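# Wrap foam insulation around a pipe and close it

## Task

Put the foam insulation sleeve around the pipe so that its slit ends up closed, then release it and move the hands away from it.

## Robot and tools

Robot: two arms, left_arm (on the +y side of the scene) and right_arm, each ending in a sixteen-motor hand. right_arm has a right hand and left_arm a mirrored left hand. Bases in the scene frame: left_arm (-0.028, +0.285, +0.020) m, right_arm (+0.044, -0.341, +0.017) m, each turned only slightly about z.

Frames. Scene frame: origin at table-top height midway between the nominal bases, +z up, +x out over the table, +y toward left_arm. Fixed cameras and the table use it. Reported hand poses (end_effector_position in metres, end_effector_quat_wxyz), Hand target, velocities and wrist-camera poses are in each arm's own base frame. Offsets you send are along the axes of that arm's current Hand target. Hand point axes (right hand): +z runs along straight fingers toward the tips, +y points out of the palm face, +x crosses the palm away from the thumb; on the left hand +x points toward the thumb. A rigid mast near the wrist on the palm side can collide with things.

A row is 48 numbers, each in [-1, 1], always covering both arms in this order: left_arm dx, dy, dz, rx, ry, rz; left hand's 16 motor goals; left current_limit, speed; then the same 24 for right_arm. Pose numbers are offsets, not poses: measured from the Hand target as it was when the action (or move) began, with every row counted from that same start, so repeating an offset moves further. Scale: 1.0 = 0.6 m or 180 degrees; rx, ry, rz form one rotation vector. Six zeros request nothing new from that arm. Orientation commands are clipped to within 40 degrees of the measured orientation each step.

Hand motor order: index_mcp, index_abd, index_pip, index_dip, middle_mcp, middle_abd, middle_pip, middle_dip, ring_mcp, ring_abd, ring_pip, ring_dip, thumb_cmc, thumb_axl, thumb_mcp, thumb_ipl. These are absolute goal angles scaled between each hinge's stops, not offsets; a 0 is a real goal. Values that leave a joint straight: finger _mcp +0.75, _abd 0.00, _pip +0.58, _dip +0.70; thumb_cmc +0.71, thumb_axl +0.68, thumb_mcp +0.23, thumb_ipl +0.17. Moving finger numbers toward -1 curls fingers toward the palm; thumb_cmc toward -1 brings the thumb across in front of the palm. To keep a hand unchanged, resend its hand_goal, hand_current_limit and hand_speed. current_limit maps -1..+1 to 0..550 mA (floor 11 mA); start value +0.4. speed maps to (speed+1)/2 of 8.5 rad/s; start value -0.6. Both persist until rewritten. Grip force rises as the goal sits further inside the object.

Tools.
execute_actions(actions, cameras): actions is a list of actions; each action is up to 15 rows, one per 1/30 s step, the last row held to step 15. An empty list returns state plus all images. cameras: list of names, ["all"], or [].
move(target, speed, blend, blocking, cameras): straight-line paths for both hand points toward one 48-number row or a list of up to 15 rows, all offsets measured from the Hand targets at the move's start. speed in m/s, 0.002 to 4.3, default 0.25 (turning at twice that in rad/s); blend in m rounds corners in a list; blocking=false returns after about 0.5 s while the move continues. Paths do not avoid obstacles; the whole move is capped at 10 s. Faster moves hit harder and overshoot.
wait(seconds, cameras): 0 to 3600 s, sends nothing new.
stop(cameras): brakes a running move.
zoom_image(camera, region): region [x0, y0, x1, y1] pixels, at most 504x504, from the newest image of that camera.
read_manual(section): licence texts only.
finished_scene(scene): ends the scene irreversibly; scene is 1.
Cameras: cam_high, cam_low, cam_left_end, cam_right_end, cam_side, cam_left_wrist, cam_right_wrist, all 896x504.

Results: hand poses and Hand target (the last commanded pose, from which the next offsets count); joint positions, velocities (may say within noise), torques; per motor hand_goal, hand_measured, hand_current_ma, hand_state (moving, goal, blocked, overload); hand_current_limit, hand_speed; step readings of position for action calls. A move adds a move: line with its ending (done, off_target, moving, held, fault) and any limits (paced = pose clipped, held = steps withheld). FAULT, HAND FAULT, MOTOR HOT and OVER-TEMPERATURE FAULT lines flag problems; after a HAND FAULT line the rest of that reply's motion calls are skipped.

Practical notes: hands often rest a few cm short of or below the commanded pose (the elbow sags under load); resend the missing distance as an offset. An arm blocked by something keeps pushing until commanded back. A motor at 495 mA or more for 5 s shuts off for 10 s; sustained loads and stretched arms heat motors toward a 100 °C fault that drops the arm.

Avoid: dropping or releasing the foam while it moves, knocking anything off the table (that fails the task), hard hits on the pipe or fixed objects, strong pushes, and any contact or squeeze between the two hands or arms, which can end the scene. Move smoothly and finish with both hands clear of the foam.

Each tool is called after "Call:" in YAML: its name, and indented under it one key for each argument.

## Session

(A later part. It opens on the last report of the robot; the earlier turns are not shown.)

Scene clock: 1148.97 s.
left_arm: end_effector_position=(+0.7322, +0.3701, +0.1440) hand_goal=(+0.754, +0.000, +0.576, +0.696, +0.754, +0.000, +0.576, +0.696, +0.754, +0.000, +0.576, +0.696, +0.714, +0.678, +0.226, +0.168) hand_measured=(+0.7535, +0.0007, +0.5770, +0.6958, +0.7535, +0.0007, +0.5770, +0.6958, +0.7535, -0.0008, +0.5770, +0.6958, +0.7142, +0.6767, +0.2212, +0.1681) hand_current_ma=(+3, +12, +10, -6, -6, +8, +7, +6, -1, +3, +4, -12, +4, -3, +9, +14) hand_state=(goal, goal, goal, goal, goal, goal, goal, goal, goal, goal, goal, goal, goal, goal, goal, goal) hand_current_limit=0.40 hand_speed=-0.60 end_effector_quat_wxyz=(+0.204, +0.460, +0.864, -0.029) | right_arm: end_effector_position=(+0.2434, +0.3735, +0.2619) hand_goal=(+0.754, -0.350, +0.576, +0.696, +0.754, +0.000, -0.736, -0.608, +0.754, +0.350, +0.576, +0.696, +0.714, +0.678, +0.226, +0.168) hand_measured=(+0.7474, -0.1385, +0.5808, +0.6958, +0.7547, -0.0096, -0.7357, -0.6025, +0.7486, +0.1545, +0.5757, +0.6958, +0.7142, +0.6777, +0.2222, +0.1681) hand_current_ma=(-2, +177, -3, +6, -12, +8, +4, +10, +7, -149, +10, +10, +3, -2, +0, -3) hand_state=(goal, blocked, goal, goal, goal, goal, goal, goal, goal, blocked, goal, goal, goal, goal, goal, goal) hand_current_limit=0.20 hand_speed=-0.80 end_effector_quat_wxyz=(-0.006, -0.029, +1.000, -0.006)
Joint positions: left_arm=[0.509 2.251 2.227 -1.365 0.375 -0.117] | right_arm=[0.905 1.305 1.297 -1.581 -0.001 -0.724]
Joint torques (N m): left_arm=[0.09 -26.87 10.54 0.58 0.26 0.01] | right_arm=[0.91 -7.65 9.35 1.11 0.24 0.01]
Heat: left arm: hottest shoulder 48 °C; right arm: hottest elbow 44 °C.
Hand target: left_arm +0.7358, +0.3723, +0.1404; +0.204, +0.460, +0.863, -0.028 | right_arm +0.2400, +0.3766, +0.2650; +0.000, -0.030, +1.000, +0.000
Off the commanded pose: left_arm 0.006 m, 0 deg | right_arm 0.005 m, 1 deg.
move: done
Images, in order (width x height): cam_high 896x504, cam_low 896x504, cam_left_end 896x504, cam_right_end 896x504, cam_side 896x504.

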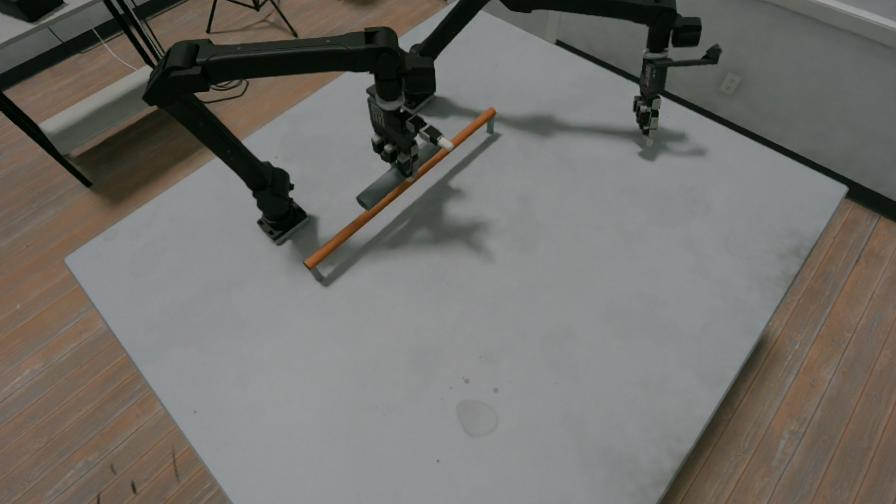

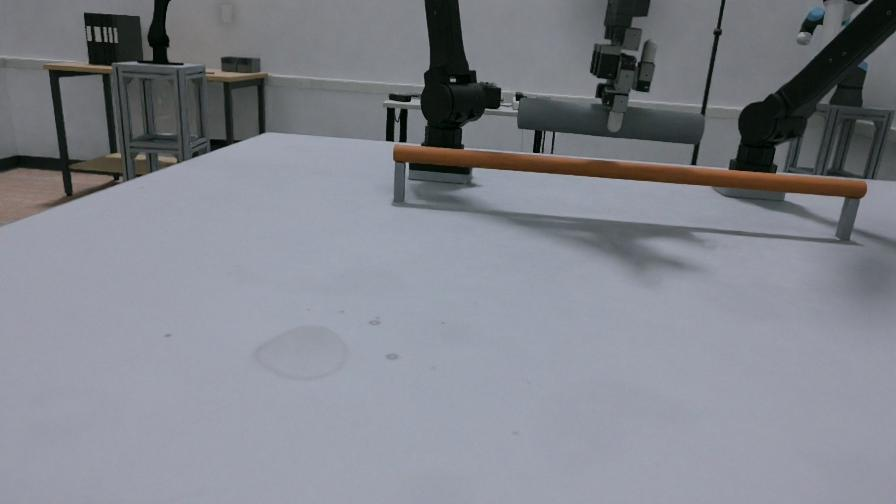

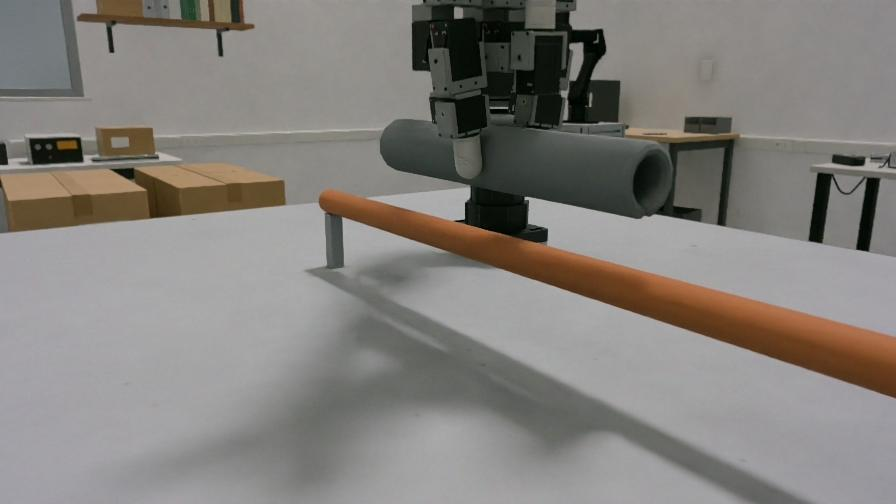

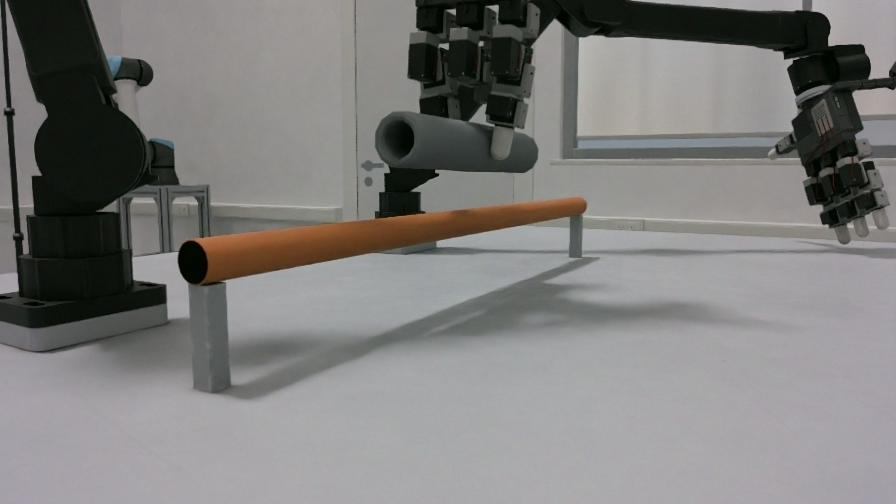

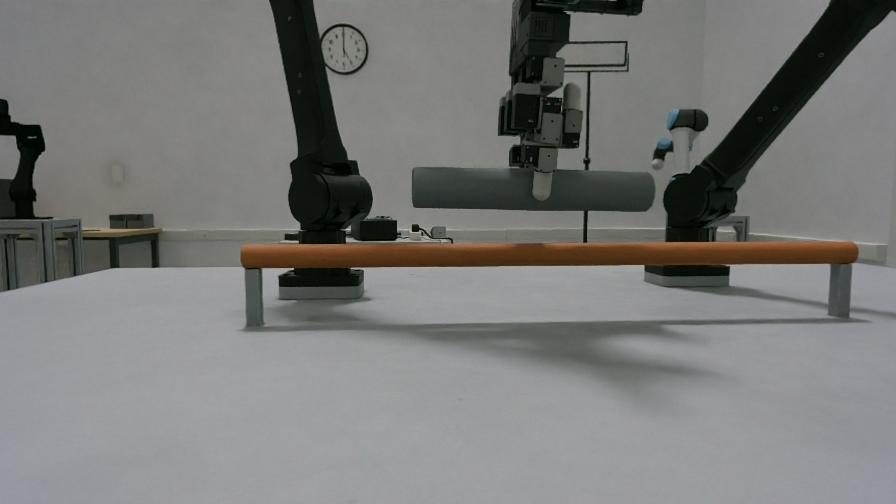

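Call:
move:
  target: [0,0,0,0,0,0,0.754,0,0.576,0.696,0.754,0,0.576,0.696,0.754,0,0.576,0.696,0.714,0.678,0.226,0.168,0.4,-0.6, 0.028,0,0.026,0,0,0,0.754,-0.35,0.576,0.696,0.754,0,-0.737,-0.609,0.754,0.35,0.576,0.696,0.714,0.678,0.226,0.168,0.2,-0.8]
  speed: 0.06
  cameras: ["cam_high","cam_right_end","cam_left_end","cam_side"]

Call:
zoom_image:
  camera: "cam_right_end"
  region: [300, 120, 500, 260]

Call:
zoom_image:
  camera: "cam_left_end"
  region: [520, 150, 760, 320]

Scene clock: 1159.60 s.
left_arm: end_effector_position=(+0.7322, +0.3701, +0.1440) hand_goal=(+0.754, +0.000, +0.576, +0.696, +0.754, +0.000, +0.576, +0.696, +0.754, +0.000, +0.576, +0.696, +0.714, +0.678, +0.226, +0.168) hand_measured=(+0.7535, -0.0008, +0.5770, +0.6971, +0.7535, -0.0008, +0.5770, +0.6958, +0.7523, +0.0007, +0.5770, +0.6958, +0.7142, +0.6767, +0.2212, +0.1681) hand_current_ma=(+5, +5, +11, -9, -8, +7, +6, +9, +5, +7, -2, -10, +3, -3, +3, +11) hand_state=(goal, goal, goal, goal, goal, goal, goal, goal, goal, goal, goal, goal, goal, goal, goal, goal) hand_current_limit=0.40 hand_speed=-0.60 end_effector_quat_wxyz=(+0.204, +0.460, +0.864, -0.029) | right_arm: end_effector_position=(+0.2268, +0.3724, +0.2454) hand_goal=(+0.754, -0.350, +0.576, +0.696, +0.754, +0.000, -0.736, -0.608, +0.754, +0.350, +0.576, +0.696, +0.714, +0.678, +0.226, +0.168) hand_measured=(+0.7474, -0.1370, +0.5808, +0.6945, +0.7535, -0.0096, -0.7357, -0.6025, +0.7486, +0.1545, +0.5757, +0.6945, +0.7129, +0.6767, +0.2212, +0.1672) hand_current_ma=(-1, +176, -4, +12, -11, +1, +1, +12, +7, -148, +10, +10, -5, -3, +1, -6) hand_state=(goal, blocked, goal, goal, goal, goal, goal, goal, goal, blocked, goal, goal, goal, goal, goal, goal) hand_current_limit=0.20 hand_speed=-0.80 end_effector_quat_wxyz=(-0.007, -0.029, +1.000, -0.008)
Joint positions: left_arm=[0.509 2.251 2.227 -1.365 0.375 -0.117] | right_arm=[0.941 1.279 1.231 -1.543 -0.001 -0.688]
Joint torques (N m): left_arm=[0.09 -26.64 10.51 0.64 0.27 0.02] | right_arm=[1.03 -7.47 9.37 1.13 0.24 -0.01]
Heat: left arm: hottest shoulder 48 °C; right arm: hottest elbow 43 °C.
Hand target: left_arm +0.7358, +0.3723, +0.1404; +0.204, +0.460, +0.863, -0.028 | right_arm +0.2233, +0.3756, +0.2494; +0.000, -0.030, +1.000, +0.000
Off the commanded pose: left_arm 0.006 m, 0 deg | right_arm 0.006 m, 1 deg.
move: done
Images, in order (width x height): cam_high 896x504, cam_left_end 896x504, cam_right_end 896x504, cam_side 896x504.

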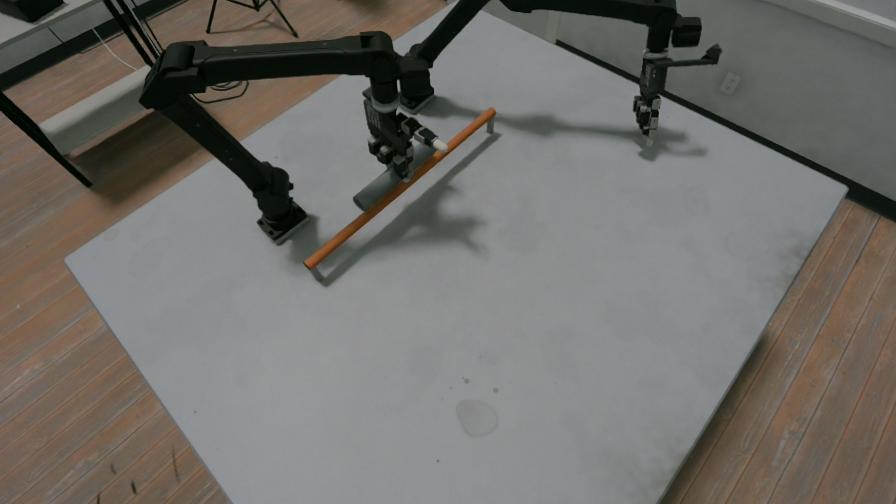

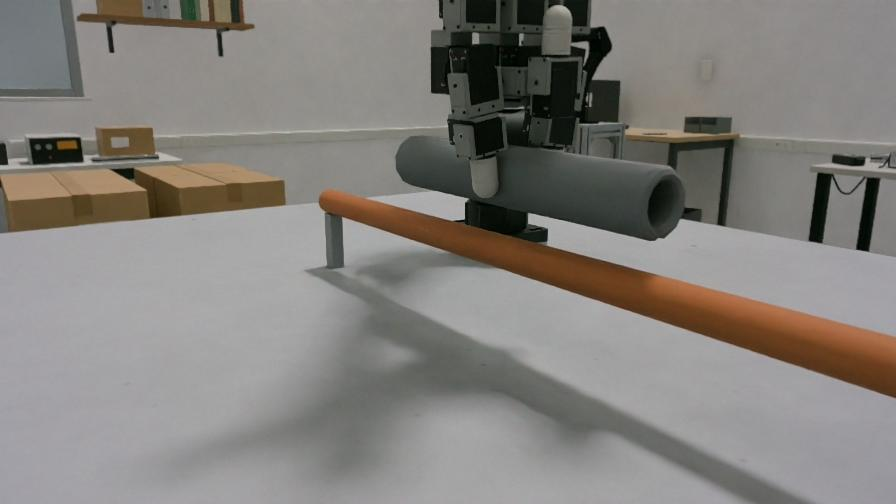

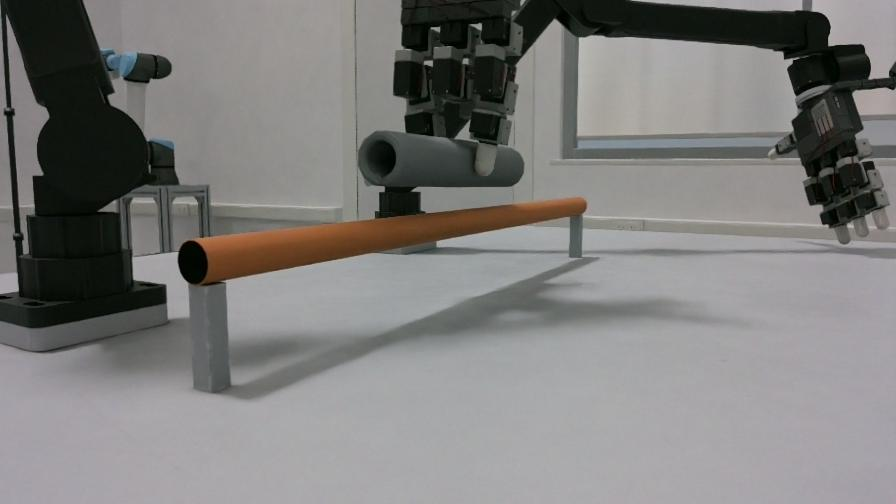

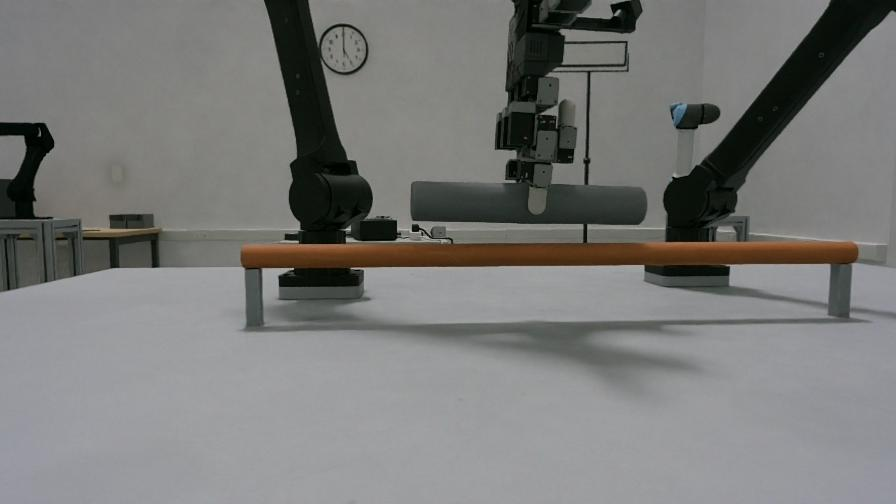

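Scaled by 2.520 from the camera's image (finer frame: 1280x720).

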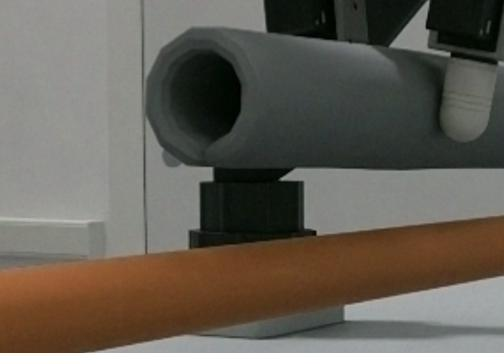

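Scaled by 2.100 from the camera's image (finer frame: 1280x720).

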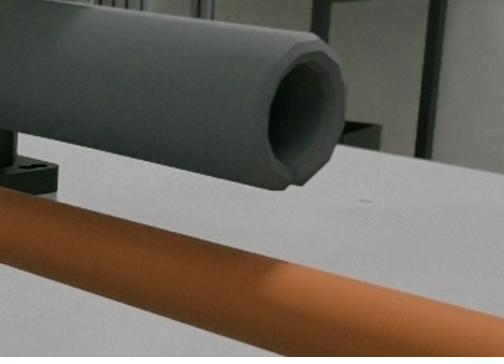

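Call:
wait:
  seconds: 0
  cameras: ["cam_right_wrist","cam_high","cam_left_wrist"]

Call:
zoom_image:
  camera: "cam_high"
  region: [320, 120, 470, 240]

Scene clock: 1188.47 s.
left_arm: end_effector_position=(+0.7322, +0.3701, +0.1440) hand_goal=(+0.754, +0.000, +0.576, +0.696, +0.754, +0.000, +0.576, +0.696, +0.754, +0.000, +0.576, +0.696, +0.714, +0.678, +0.226, +0.168) hand_measured=(+0.7535, +0.0007, +0.5770, +0.6958, +0.7535, -0.0008, +0.5770, +0.6958, +0.7535, -0.0008, +0.5770, +0.6958, +0.7142, +0.6767, +0.2212, +0.1672) hand_current_ma=(+8, +6, +7, -7, -5, +10, +4, +8, -8, +5, +2, -2, +3, -4, +3, +12) hand_state=(goal, goal, goal, goal, goal, goal, goal, goal, goal, goal, goal, goal, goal, goal, goal, goal) hand_current_limit=0.40 hand_speed=-0.60 end_effector_quat_wxyz=(+0.204, +0.460, +0.864, -0.029) | right_arm: end_effector_position=(+0.2269, +0.3724, +0.2454) hand_goal=(+0.754, -0.350, +0.576, +0.696, +0.754, +0.000, -0.736, -0.608, +0.754, +0.350, +0.576, +0.696, +0.714, +0.678, +0.226, +0.168) hand_measured=(+0.7486, -0.1400, +0.5808, +0.6958, +0.7547, -0.0066, -0.7344, -0.6038, +0.7486, +0.1545, +0.5757, +0.6958, +0.7142, +0.6777, +0.2222, +0.1672) hand_current_ma=(-1, +177, -1, +6, -10, +4, +0, +5, +2, -147, +7, +11, +0, -1, +5, -5) hand_state=(goal, blocked, goal, goal, goal, goal, goal, goal, goal, blocked, goal, goal, goal, goal, goal, goal) hand_current_limit=0.20 hand_speed=-0.80 end_effector_quat_wxyz=(-0.007, -0.029, +1.000, -0.008)
Joint positions: left_arm=[0.509 2.251 2.227 -1.365 0.375 -0.117] | right_arm=[0.941 1.279 1.231 -1.543 -0.001 -0.688]
Joint torques (N m): left_arm=[-0.03 -26.58 10.5 0.65 0.27 0] | right_arm=[0.91 -7.47 9.33 1.13 0.25 -0.01]
Heat: left arm: hottest shoulder 48 °C; right arm: hottest elbow 43 °C.
Hand target: left_arm +0.7358, +0.3723, +0.1404; +0.204, +0.460, +0.863, -0.028 | right_arm +0.2233, +0.3756, +0.2494; +0.000, -0.030, +1.000, +0.000
Off the commanded pose: left_arm 0.006 m, 0 deg | right_arm 0.006 m, 1 deg.
cam_right_wrist: T_world_to_cam=[[0.72792, 0.68561, -0.00797, -0.38791], [0.46618, -0.48636, 0.739, -0.15136], [0.50279, -0.54165, -0.67366, 0.37898]] pos_world=[0.16239, 0.39761, 0.36407]
Images, in order (width x height): cam_high 896x504, cam_left_wrist 896x504, cam_right_wrist 896x504.

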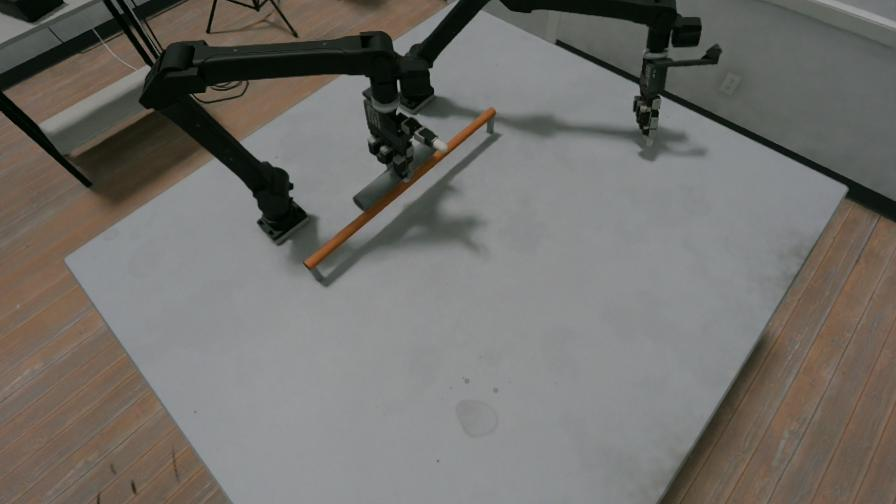

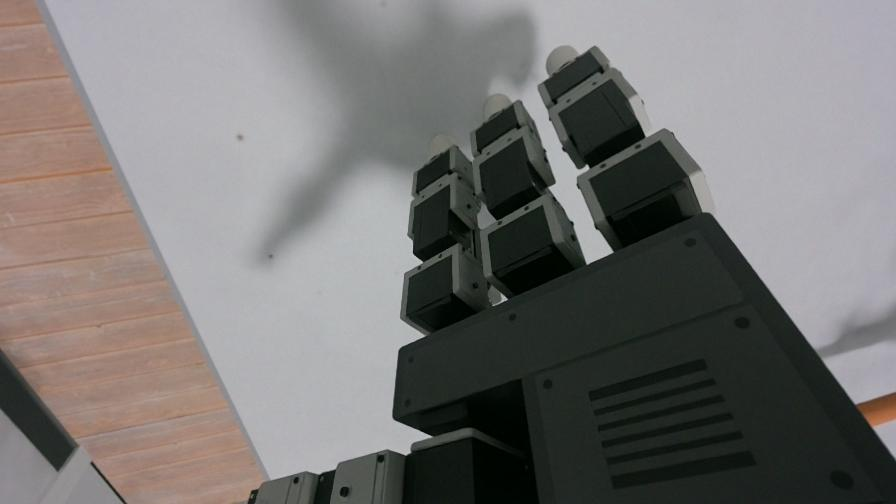

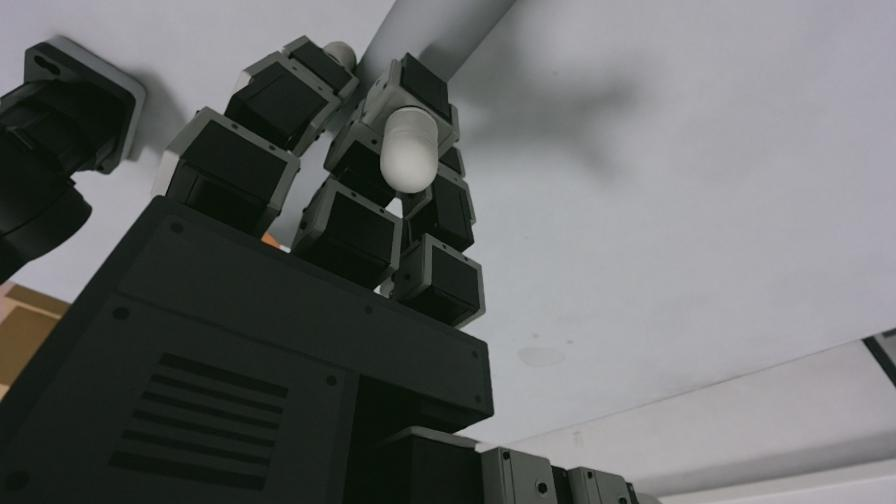

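Scaled by 3.360 from the camera's image (finer frame: 1280x720).

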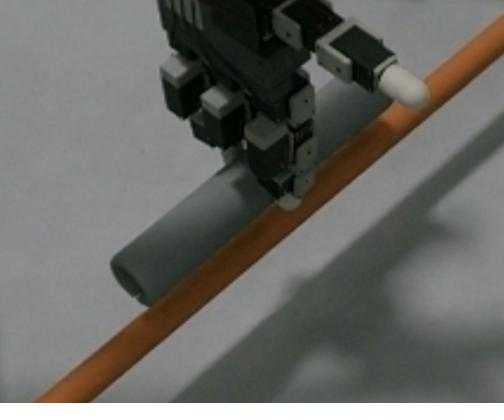

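Call:
zoom_image:
  camera: "cam_high"
  region: [340, 170, 400, 220]

Call:
zoom_image:
  camera: "cam_high"
  region: [395, 130, 455, 180]

Scaled by 8.400 from the camera's image (finer frame: 1280x720).

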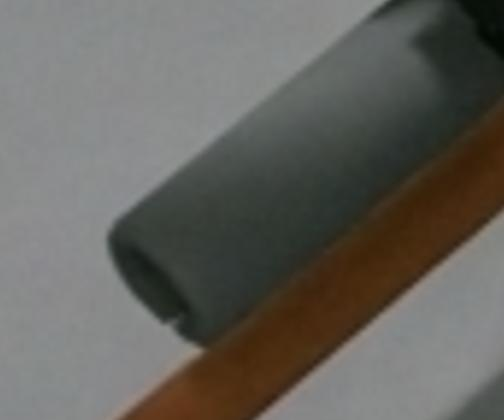

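Scaled by 8.400 from the camera's image (finer frame: 1280x720).

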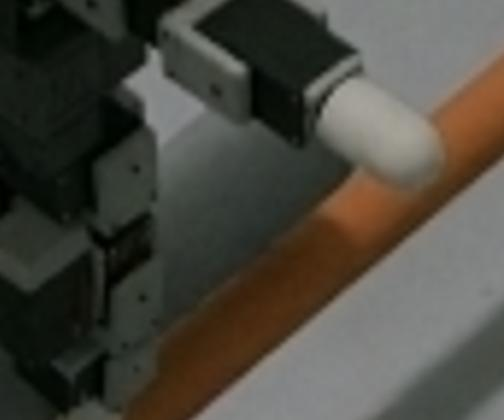

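Call:
move:
  target:
    - [0,0,0,0,0,0,0.754,0,0.576,0.696,0.754,0,0.576,0.696,0.754,0,0.576,0.696,0.714,0.678,0.226,0.168,0.4,-0.6, -0.037,0,0,0,0,0.0139,0.754,-0.35,0.576,0.696,0.754,0,-0.737,-0.609,0.754,0.35,0.576,0.696,0.714,0.678,0.226,0.168,0.2,-0.8]
    - [0,0,0,0,0,0,0.754,0,0.576,0.696,0.754,0,0.576,0.696,0.754,0,0.576,0.696,0.714,0.678,0.226,0.168,0.4,-0.6, -0.009,0,0.017,0,0,0.0139,0.754,-0.35,0.576,0.696,0.754,0,-0.737,-0.609,0.754,0.35,0.576,0.696,0.714,0.678,0.226,0.168,0.2,-0.8]
  speed: 0.06
  cameras: ["cam_high","cam_right_end","cam_left_end","cam_side"]

Call:
zoom_image:
  camera: "cam_right_end"
  region: [300, 140, 500, 280]

Call:
zoom_image:
  camera: "cam_left_end"
  region: [520, 170, 760, 340]

Call:
zoom_image:
  camera: "cam_high"
  region: [340, 170, 400, 220]

Scene clock: 1241.53 s.
left_arm: end_effector_position=(+0.7322, +0.3701, +0.1440) hand_goal=(+0.754, +0.000, +0.576, +0.696, +0.754, +0.000, +0.576, +0.696, +0.754, +0.000, +0.576, +0.696, +0.714, +0.678, +0.226, +0.168) hand_measured=(+0.7535, -0.0008, +0.5770, +0.6958, +0.7535, -0.0008, +0.5770, +0.6958, +0.7535, +0.0007, +0.5770, +0.6958, +0.7142, +0.6777, +0.2212, +0.1681) hand_current_ma=(+8, +6, +10, -6, -7, +4, +8, +2, +0, +7, +0, -8, +7, -3, +7, +11) hand_state=(goal, goal, goal, goal, goal, goal, goal, goal, goal, goal, goal, goal, goal, goal, goal, goal) hand_current_limit=0.40 hand_speed=-0.60 end_effector_quat_wxyz=(+0.204, +0.460, +0.864, -0.029) | right_arm: end_effector_position=(+0.2321, +0.3723, +0.2346) hand_goal=(+0.754, -0.350, +0.576, +0.696, +0.754, +0.000, -0.736, -0.608, +0.754, +0.350, +0.576, +0.696, +0.714, +0.678, +0.226, +0.168) hand_measured=(+0.7474, -0.1385, +0.5808, +0.6958, +0.7547, -0.0081, -0.7357, -0.6038, +0.7486, +0.1545, +0.5744, +0.6958, +0.7142, +0.6767, +0.2212, +0.1681) hand_current_ma=(+2, +178, -3, +6, -8, +6, +2, +4, +5, -149, +8, +9, +4, -2, +0, -3) hand_state=(goal, blocked, goal, goal, goal, goal, goal, goal, goal, blocked, goal, goal, goal, goal, goal, goal) hand_current_limit=0.20 hand_speed=-0.80 end_effector_quat_wxyz=(-0.007, -0.007, +1.000, -0.008)
Joint positions: left_arm=[0.509 2.251 2.227 -1.365 0.375 -0.117] | right_arm=[0.938 1.285 1.209 -1.515 -0.001 -0.647]
Joint torques (N m): left_arm=[-0.15 -26.64 10.56 0.62 0.27 0.02] | right_arm=[1.03 -7.47 9.42 1.13 0.24 -0.01]
Heat: left arm: hottest shoulder 48 °C; right arm: hottest elbow 42 °C.
Hand target: left_arm +0.7358, +0.3723, +0.1404; +0.204, +0.460, +0.863, -0.028 | right_arm +0.2286, +0.3760, +0.2394; +0.000, -0.008, +1.000, +0.000
Off the commanded pose: left_arm 0.006 m, 0 deg | right_arm 0.007 m, 1 deg.
move: done
Images, in order (width x height): cam_high 896x504, cam_left_end 896x504, cam_right_end 896x504, cam_side 896x504.

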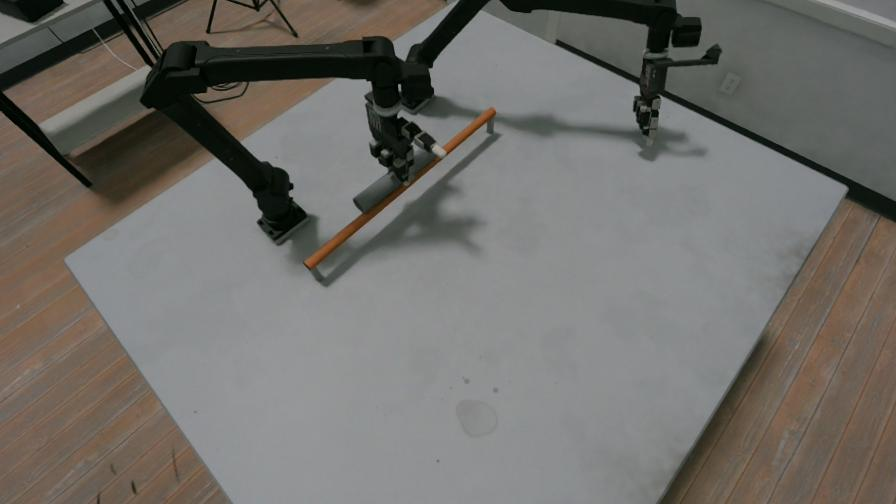

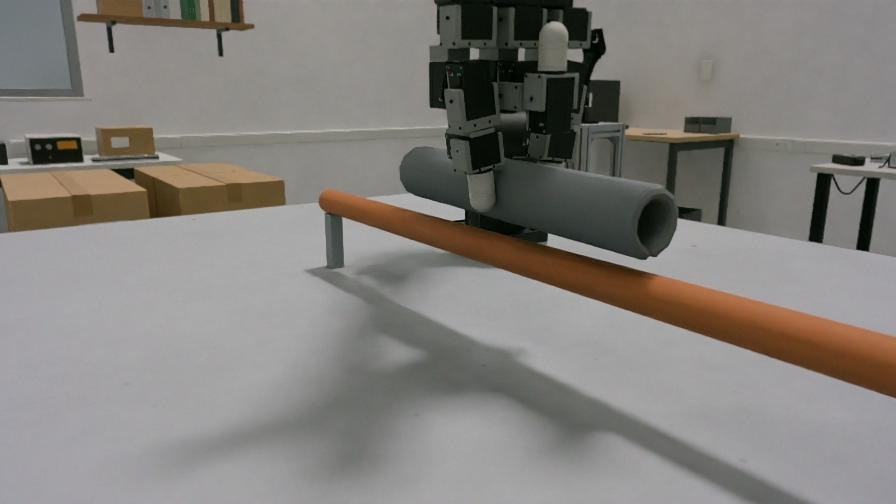

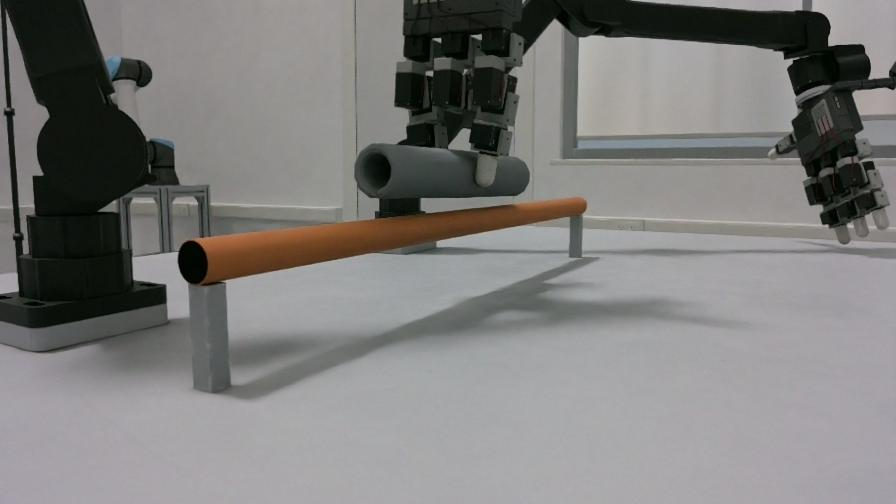

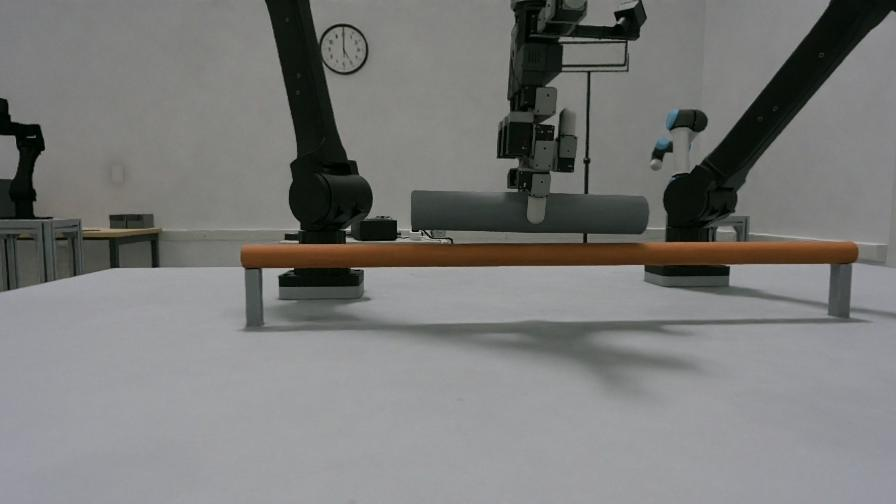

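Scaled by 2.520 from the camera's image (finer frame: 1280x720).

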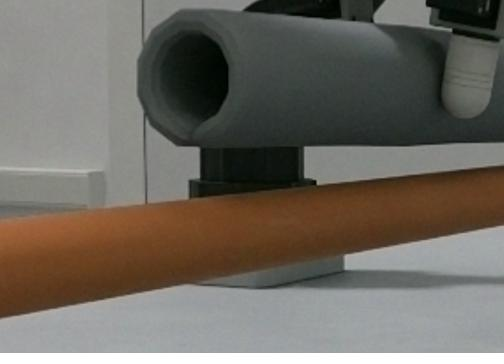

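Scaled by 2.100 from the camera's image (finer frame: 1280x720).

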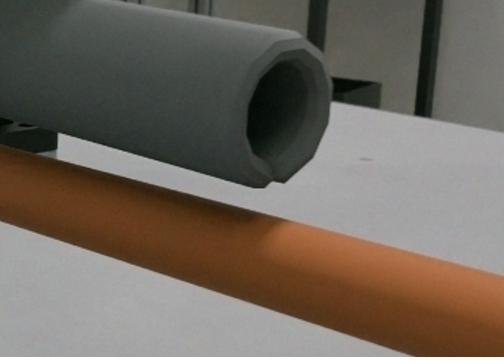

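Scaled by 8.400 from the camera's image (finer frame: 1280x720).

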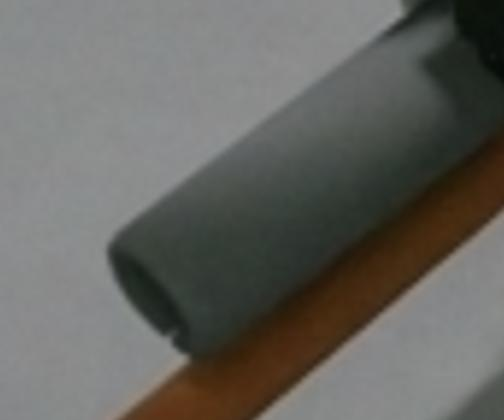

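Call:
move:
  target: [0,0,0,0,0,0,0.754,0,0.576,0.696,0.754,0,0.576,0.696,0.754,0,0.576,0.696,0.714,0.678,0.226,0.168,0.4,-0.6, 0.008,0,0.004,0,0,-0.0115,0.754,-0.35,0.576,0.696,0.754,0,-0.737,-0.609,0.754,0.35,0.576,0.696,0.714,0.678,0.226,0.168,0.2,-0.8]
  speed: 0.05
  cameras: ["cam_high","cam_right_end","cam_left_end","cam_side"]

Call:
zoom_image:
  camera: "cam_right_end"
  region: [340, 120, 560, 270]

Call:
zoom_image:
  camera: "cam_left_end"
  region: [380, 120, 720, 320]

Call:
zoom_image:
  camera: "cam_high"
  region: [340, 170, 400, 220]

Scene clock: 1276.03 s.
left_arm: end_effector_position=(+0.7322, +0.3701, +0.1440) hand_goal=(+0.754, +0.000, +0.576, +0.696, +0.754, +0.000, +0.576, +0.696, +0.754, +0.000, +0.576, +0.696, +0.714, +0.678, +0.226, +0.168) hand_measured=(+0.7535, -0.0008, +0.5770, +0.6958, +0.7535, -0.0008, +0.5770, +0.6958, +0.7535, +0.0007, +0.5770, +0.6958, +0.7142, +0.6767, +0.2212, +0.1681) hand_current_ma=(+4, +5, +7, -14, -7, +8, +7, +8, -3, +10, +1, -7, +5, -1, -2, +7) hand_state=(goal, goal, goal, goal, goal, goal, goal, goal, goal, goal, goal, goal, goal, goal, goal, goal) hand_current_limit=0.40 hand_speed=-0.60 end_effector_quat_wxyz=(+0.204, +0.460, +0.864, -0.029) | right_arm: end_effector_position=(+0.2297, +0.3719, +0.2327) hand_goal=(+0.754, -0.350, +0.576, +0.696, +0.754, +0.000, -0.736, -0.608, +0.754, +0.350, +0.576, +0.696, +0.714, +0.678, +0.226, +0.168) hand_measured=(+0.7474, -0.1370, +0.5808, +0.6945, +0.7535, -0.0081, -0.7331, -0.6025, +0.7486, +0.1560, +0.5744, +0.6958, +0.7154, +0.6767, +0.2232, +0.1681) hand_current_ma=(-2, +175, -1, +7, -10, +3, +5, +11, +7, -150, +10, +11, +0, -2, +5, -7) hand_state=(goal, blocked, goal, goal, goal, goal, goal, goal, goal, blocked, goal, goal, goal, goal, goal, goal) hand_current_limit=0.20 hand_speed=-0.80 end_effector_quat_wxyz=(-0.007, -0.014, +1.000, -0.008)
Joint positions: left_arm=[0.509 2.251 2.227 -1.365 0.375 -0.117] | right_arm=[0.94 1.282 1.2 -1.509 -0.001 -0.658]
Joint torques (N m): left_arm=[0.38 -26.52 10.45 0.68 0.26 0.01] | right_arm=[0.97 -7.41 9.32 1.13 0.26 -0.21]
Heat: left arm: hottest shoulder 48 °C; right arm: hottest elbow 41 °C.
Hand target: left_arm +0.7358, +0.3723, +0.1404; +0.204, +0.460, +0.863, -0.028 | right_arm +0.2239, +0.3759, +0.2368; +0.000, -0.026, +1.000, +0.000
Off the commanded pose: left_arm 0.006 m, 0 deg | right_arm 0.008 m, 2 deg.
move: done
Images, in order (width x height): cam_high 896x504, cam_left_end 896x504, cam_right_end 896x504, cam_side 896x504.

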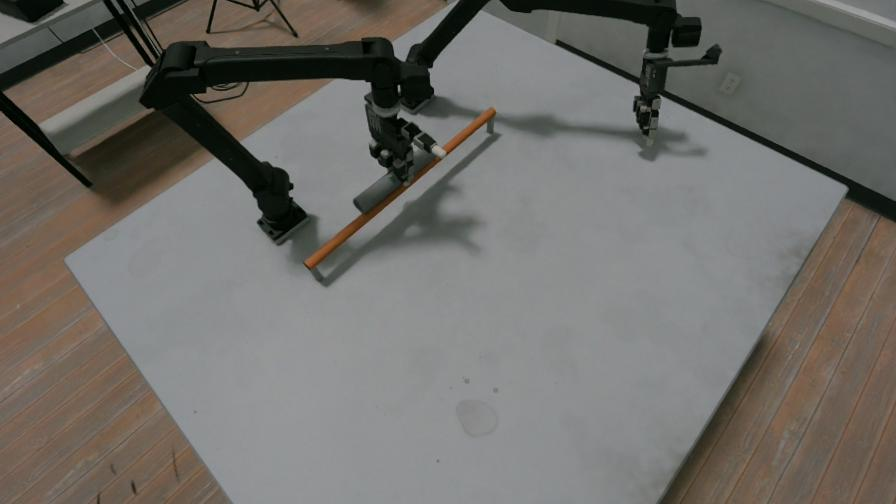

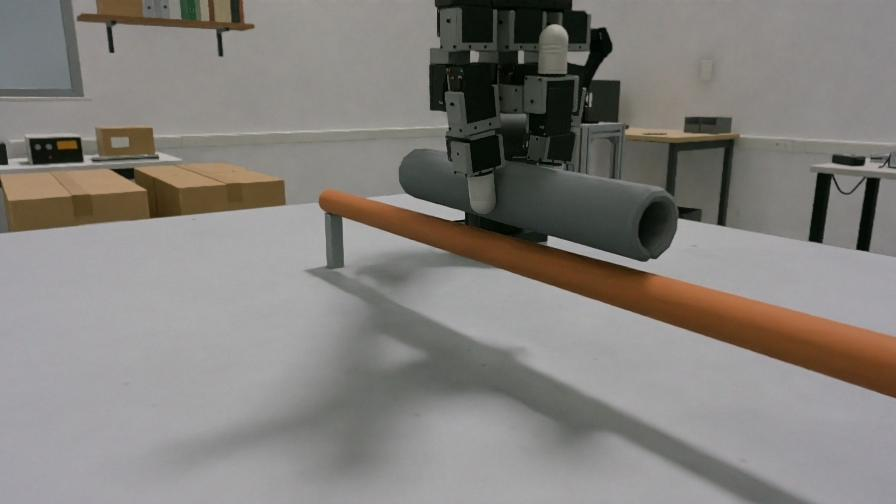

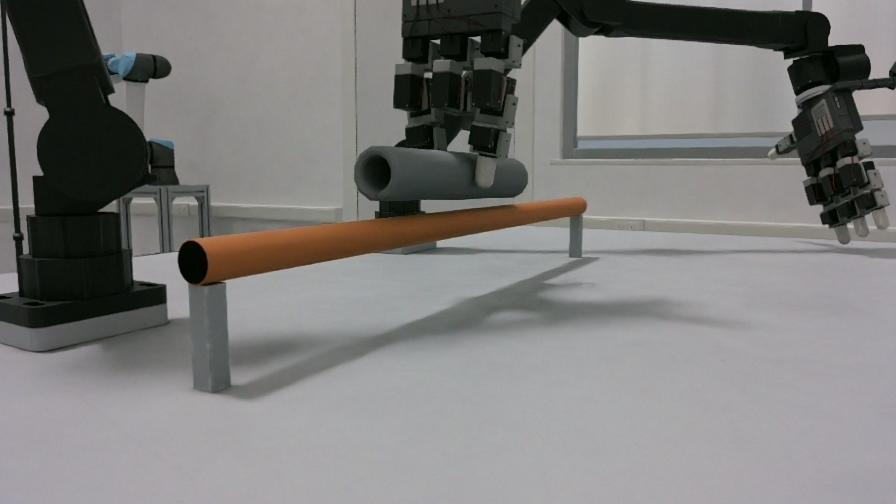

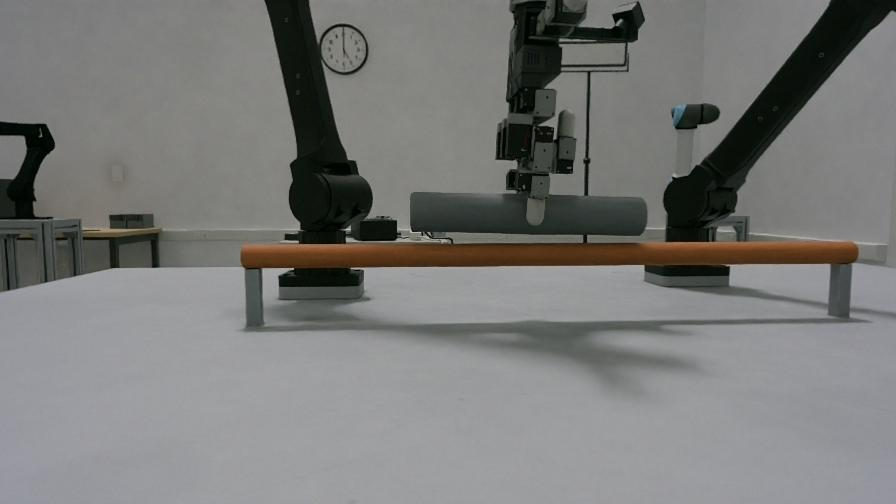

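Scaled by 2.291 from the camera's image (finer frame: 1280x720).

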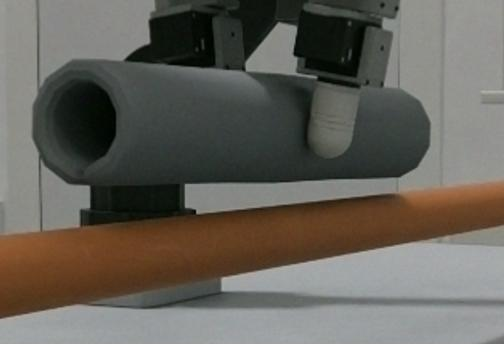

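Scaled by 1.482 from the camera's image (finer frame: 1280x720).

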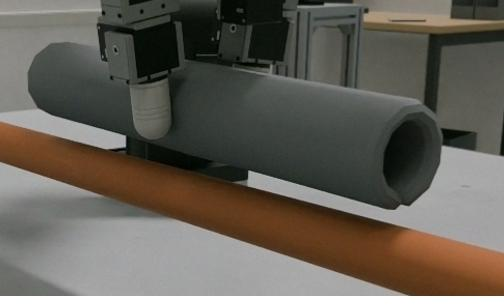

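Scaled by 8.400 from the camera's image (finer frame: 1280x720).

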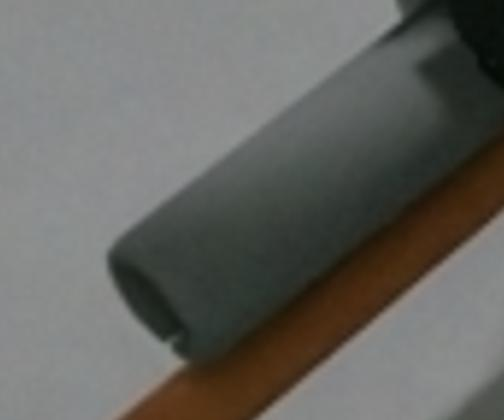

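Call:
move:
  target:
    - [0,0,0,0,0,0,0.754,0,0.576,0.696,0.754,0,0.576,0.696,0.754,0,0.576,0.696,0.714,0.678,0.226,0.168,0.4,-0.6, -0.043,0,-0.014,0,0,0.006,0.754,-0.35,0.576,0.696,0.754,0,-0.737,-0.609,0.754,0.35,0.576,0.696,0.714,0.678,0.226,0.168,0.2,-0.8]
    - [0,0,0,0,0,0,0.754,0,0.576,0.696,0.754,0,0.576,0.696,0.754,0,0.576,0.696,0.714,0.678,0.226,0.168,0.4,-0.6, -0.005,0,0.004,0,0,0.006,0.754,-0.35,0.576,0.696,0.754,0,-0.737,-0.609,0.754,0.35,0.576,0.696,0.714,0.678,0.226,0.168,0.2,-0.8]
  speed: 0.06
  cameras: ["cam_right_end","cam_left_end","cam_side"]

Scene clock: 1306.63 s.
left_arm: end_effector_position=(+0.7322, +0.3701, +0.1440) hand_goal=(+0.754, +0.000, +0.576, +0.696, +0.754, +0.000, +0.576, +0.696, +0.754, +0.000, +0.576, +0.696, +0.714, +0.678, +0.226, +0.168) hand_measured=(+0.7535, -0.0008, +0.5770, +0.6958, +0.7535, +0.0007, +0.5770, +0.6958, +0.7523, +0.0007, +0.5770, +0.6958, +0.7142, +0.6777, +0.2212, +0.1672) hand_current_ma=(+4, +3, +8, -8, +1, +8, +6, +5, -2, +8, +3, -8, +9, +2, +9, +7) hand_state=(goal, goal, goal, goal, goal, goal, goal, goal, goal, goal, goal, goal, goal, goal, goal, goal) hand_current_limit=0.40 hand_speed=-0.60 end_effector_quat_wxyz=(+0.204, +0.460, +0.864, -0.029) | right_arm: end_effector_position=(+0.2299, +0.3725, +0.2309) hand_goal=(+0.754, -0.350, +0.576, +0.696, +0.754, +0.000, -0.736, -0.608, +0.754, +0.350, +0.576, +0.696, +0.714, +0.678, +0.226, +0.168) hand_measured=(+0.7474, -0.1385, +0.5795, +0.6945, +0.7535, -0.0081, -0.7344, -0.6025, +0.7486, +0.1560, +0.5757, +0.6958, +0.7142, +0.6767, +0.2222, +0.1681) hand_current_ma=(-3, +183, -3, +9, -9, +1, +5, +8, +9, -146, +14, +12, +3, +0, +3, -7) hand_state=(goal, blocked, goal, goal, goal, goal, goal, goal, goal, blocked, goal, goal, goal, goal, goal, goal) hand_current_limit=0.20 hand_speed=-0.80 end_effector_quat_wxyz=(-0.006, -0.016, +1.000, -0.007)
Joint positions: left_arm=[0.509 2.251 2.227 -1.365 0.375 -0.117] | right_arm=[0.939 1.284 1.197 -1.504 -0.001 -0.663]
Joint torques (N m): left_arm=[0.03 -26.7 10.5 0.65 0.27 0] | right_arm=[0.85 -7.36 9.29 1.17 0.26 -0.01]
Heat: left arm: hottest shoulder 49 °C; right arm: hottest elbow 39 °C.
Hand target: left_arm +0.7358, +0.3723, +0.1404; +0.204, +0.460, +0.863, -0.028 | right_arm +0.2269, +0.3759, +0.2344; +0.000, -0.017, +1.000, +0.000
Off the commanded pose: left_arm 0.006 m, 0 deg | right_arm 0.006 m, 1 deg.
move: done
Images, in order (width x height): cam_left_end 896x504, cam_right_end 896x504, cam_side 896x504.

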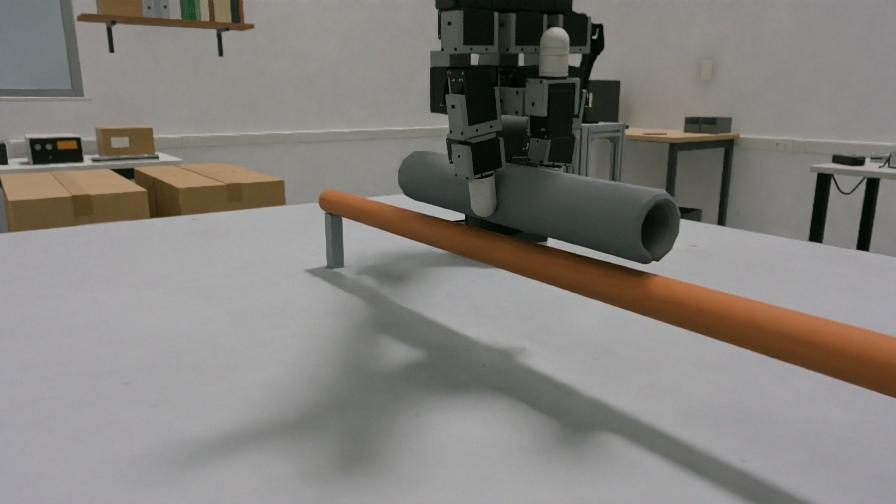

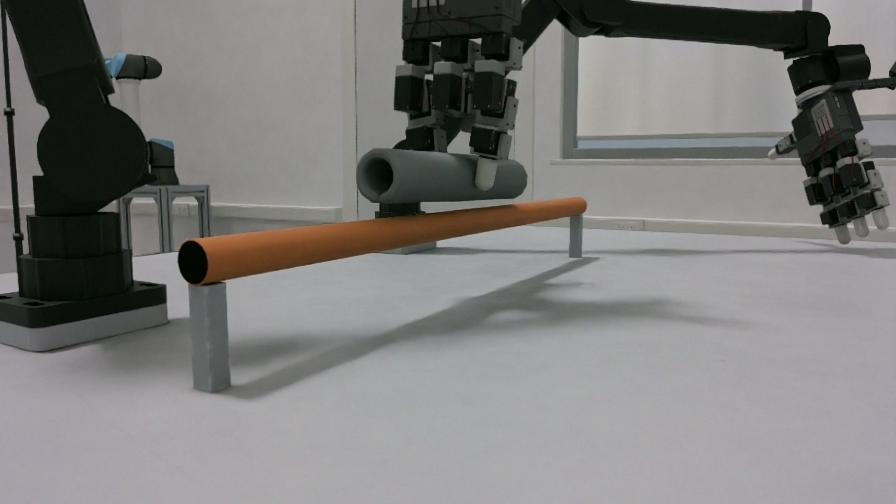

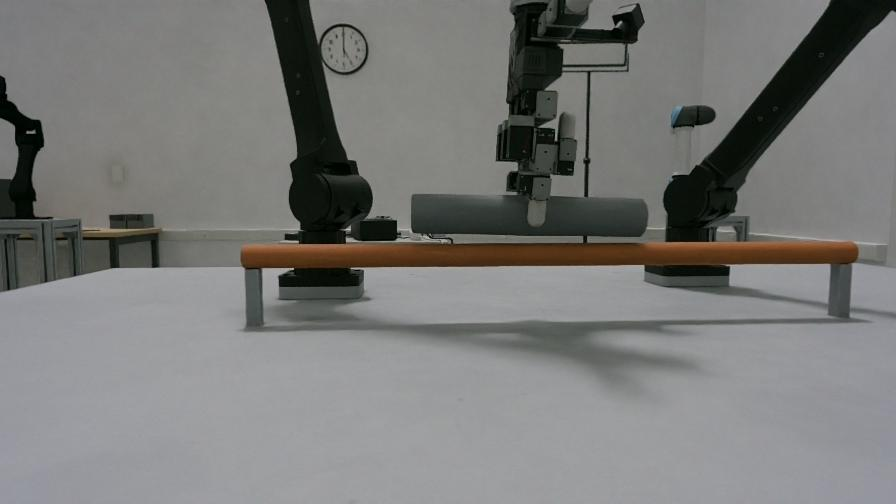

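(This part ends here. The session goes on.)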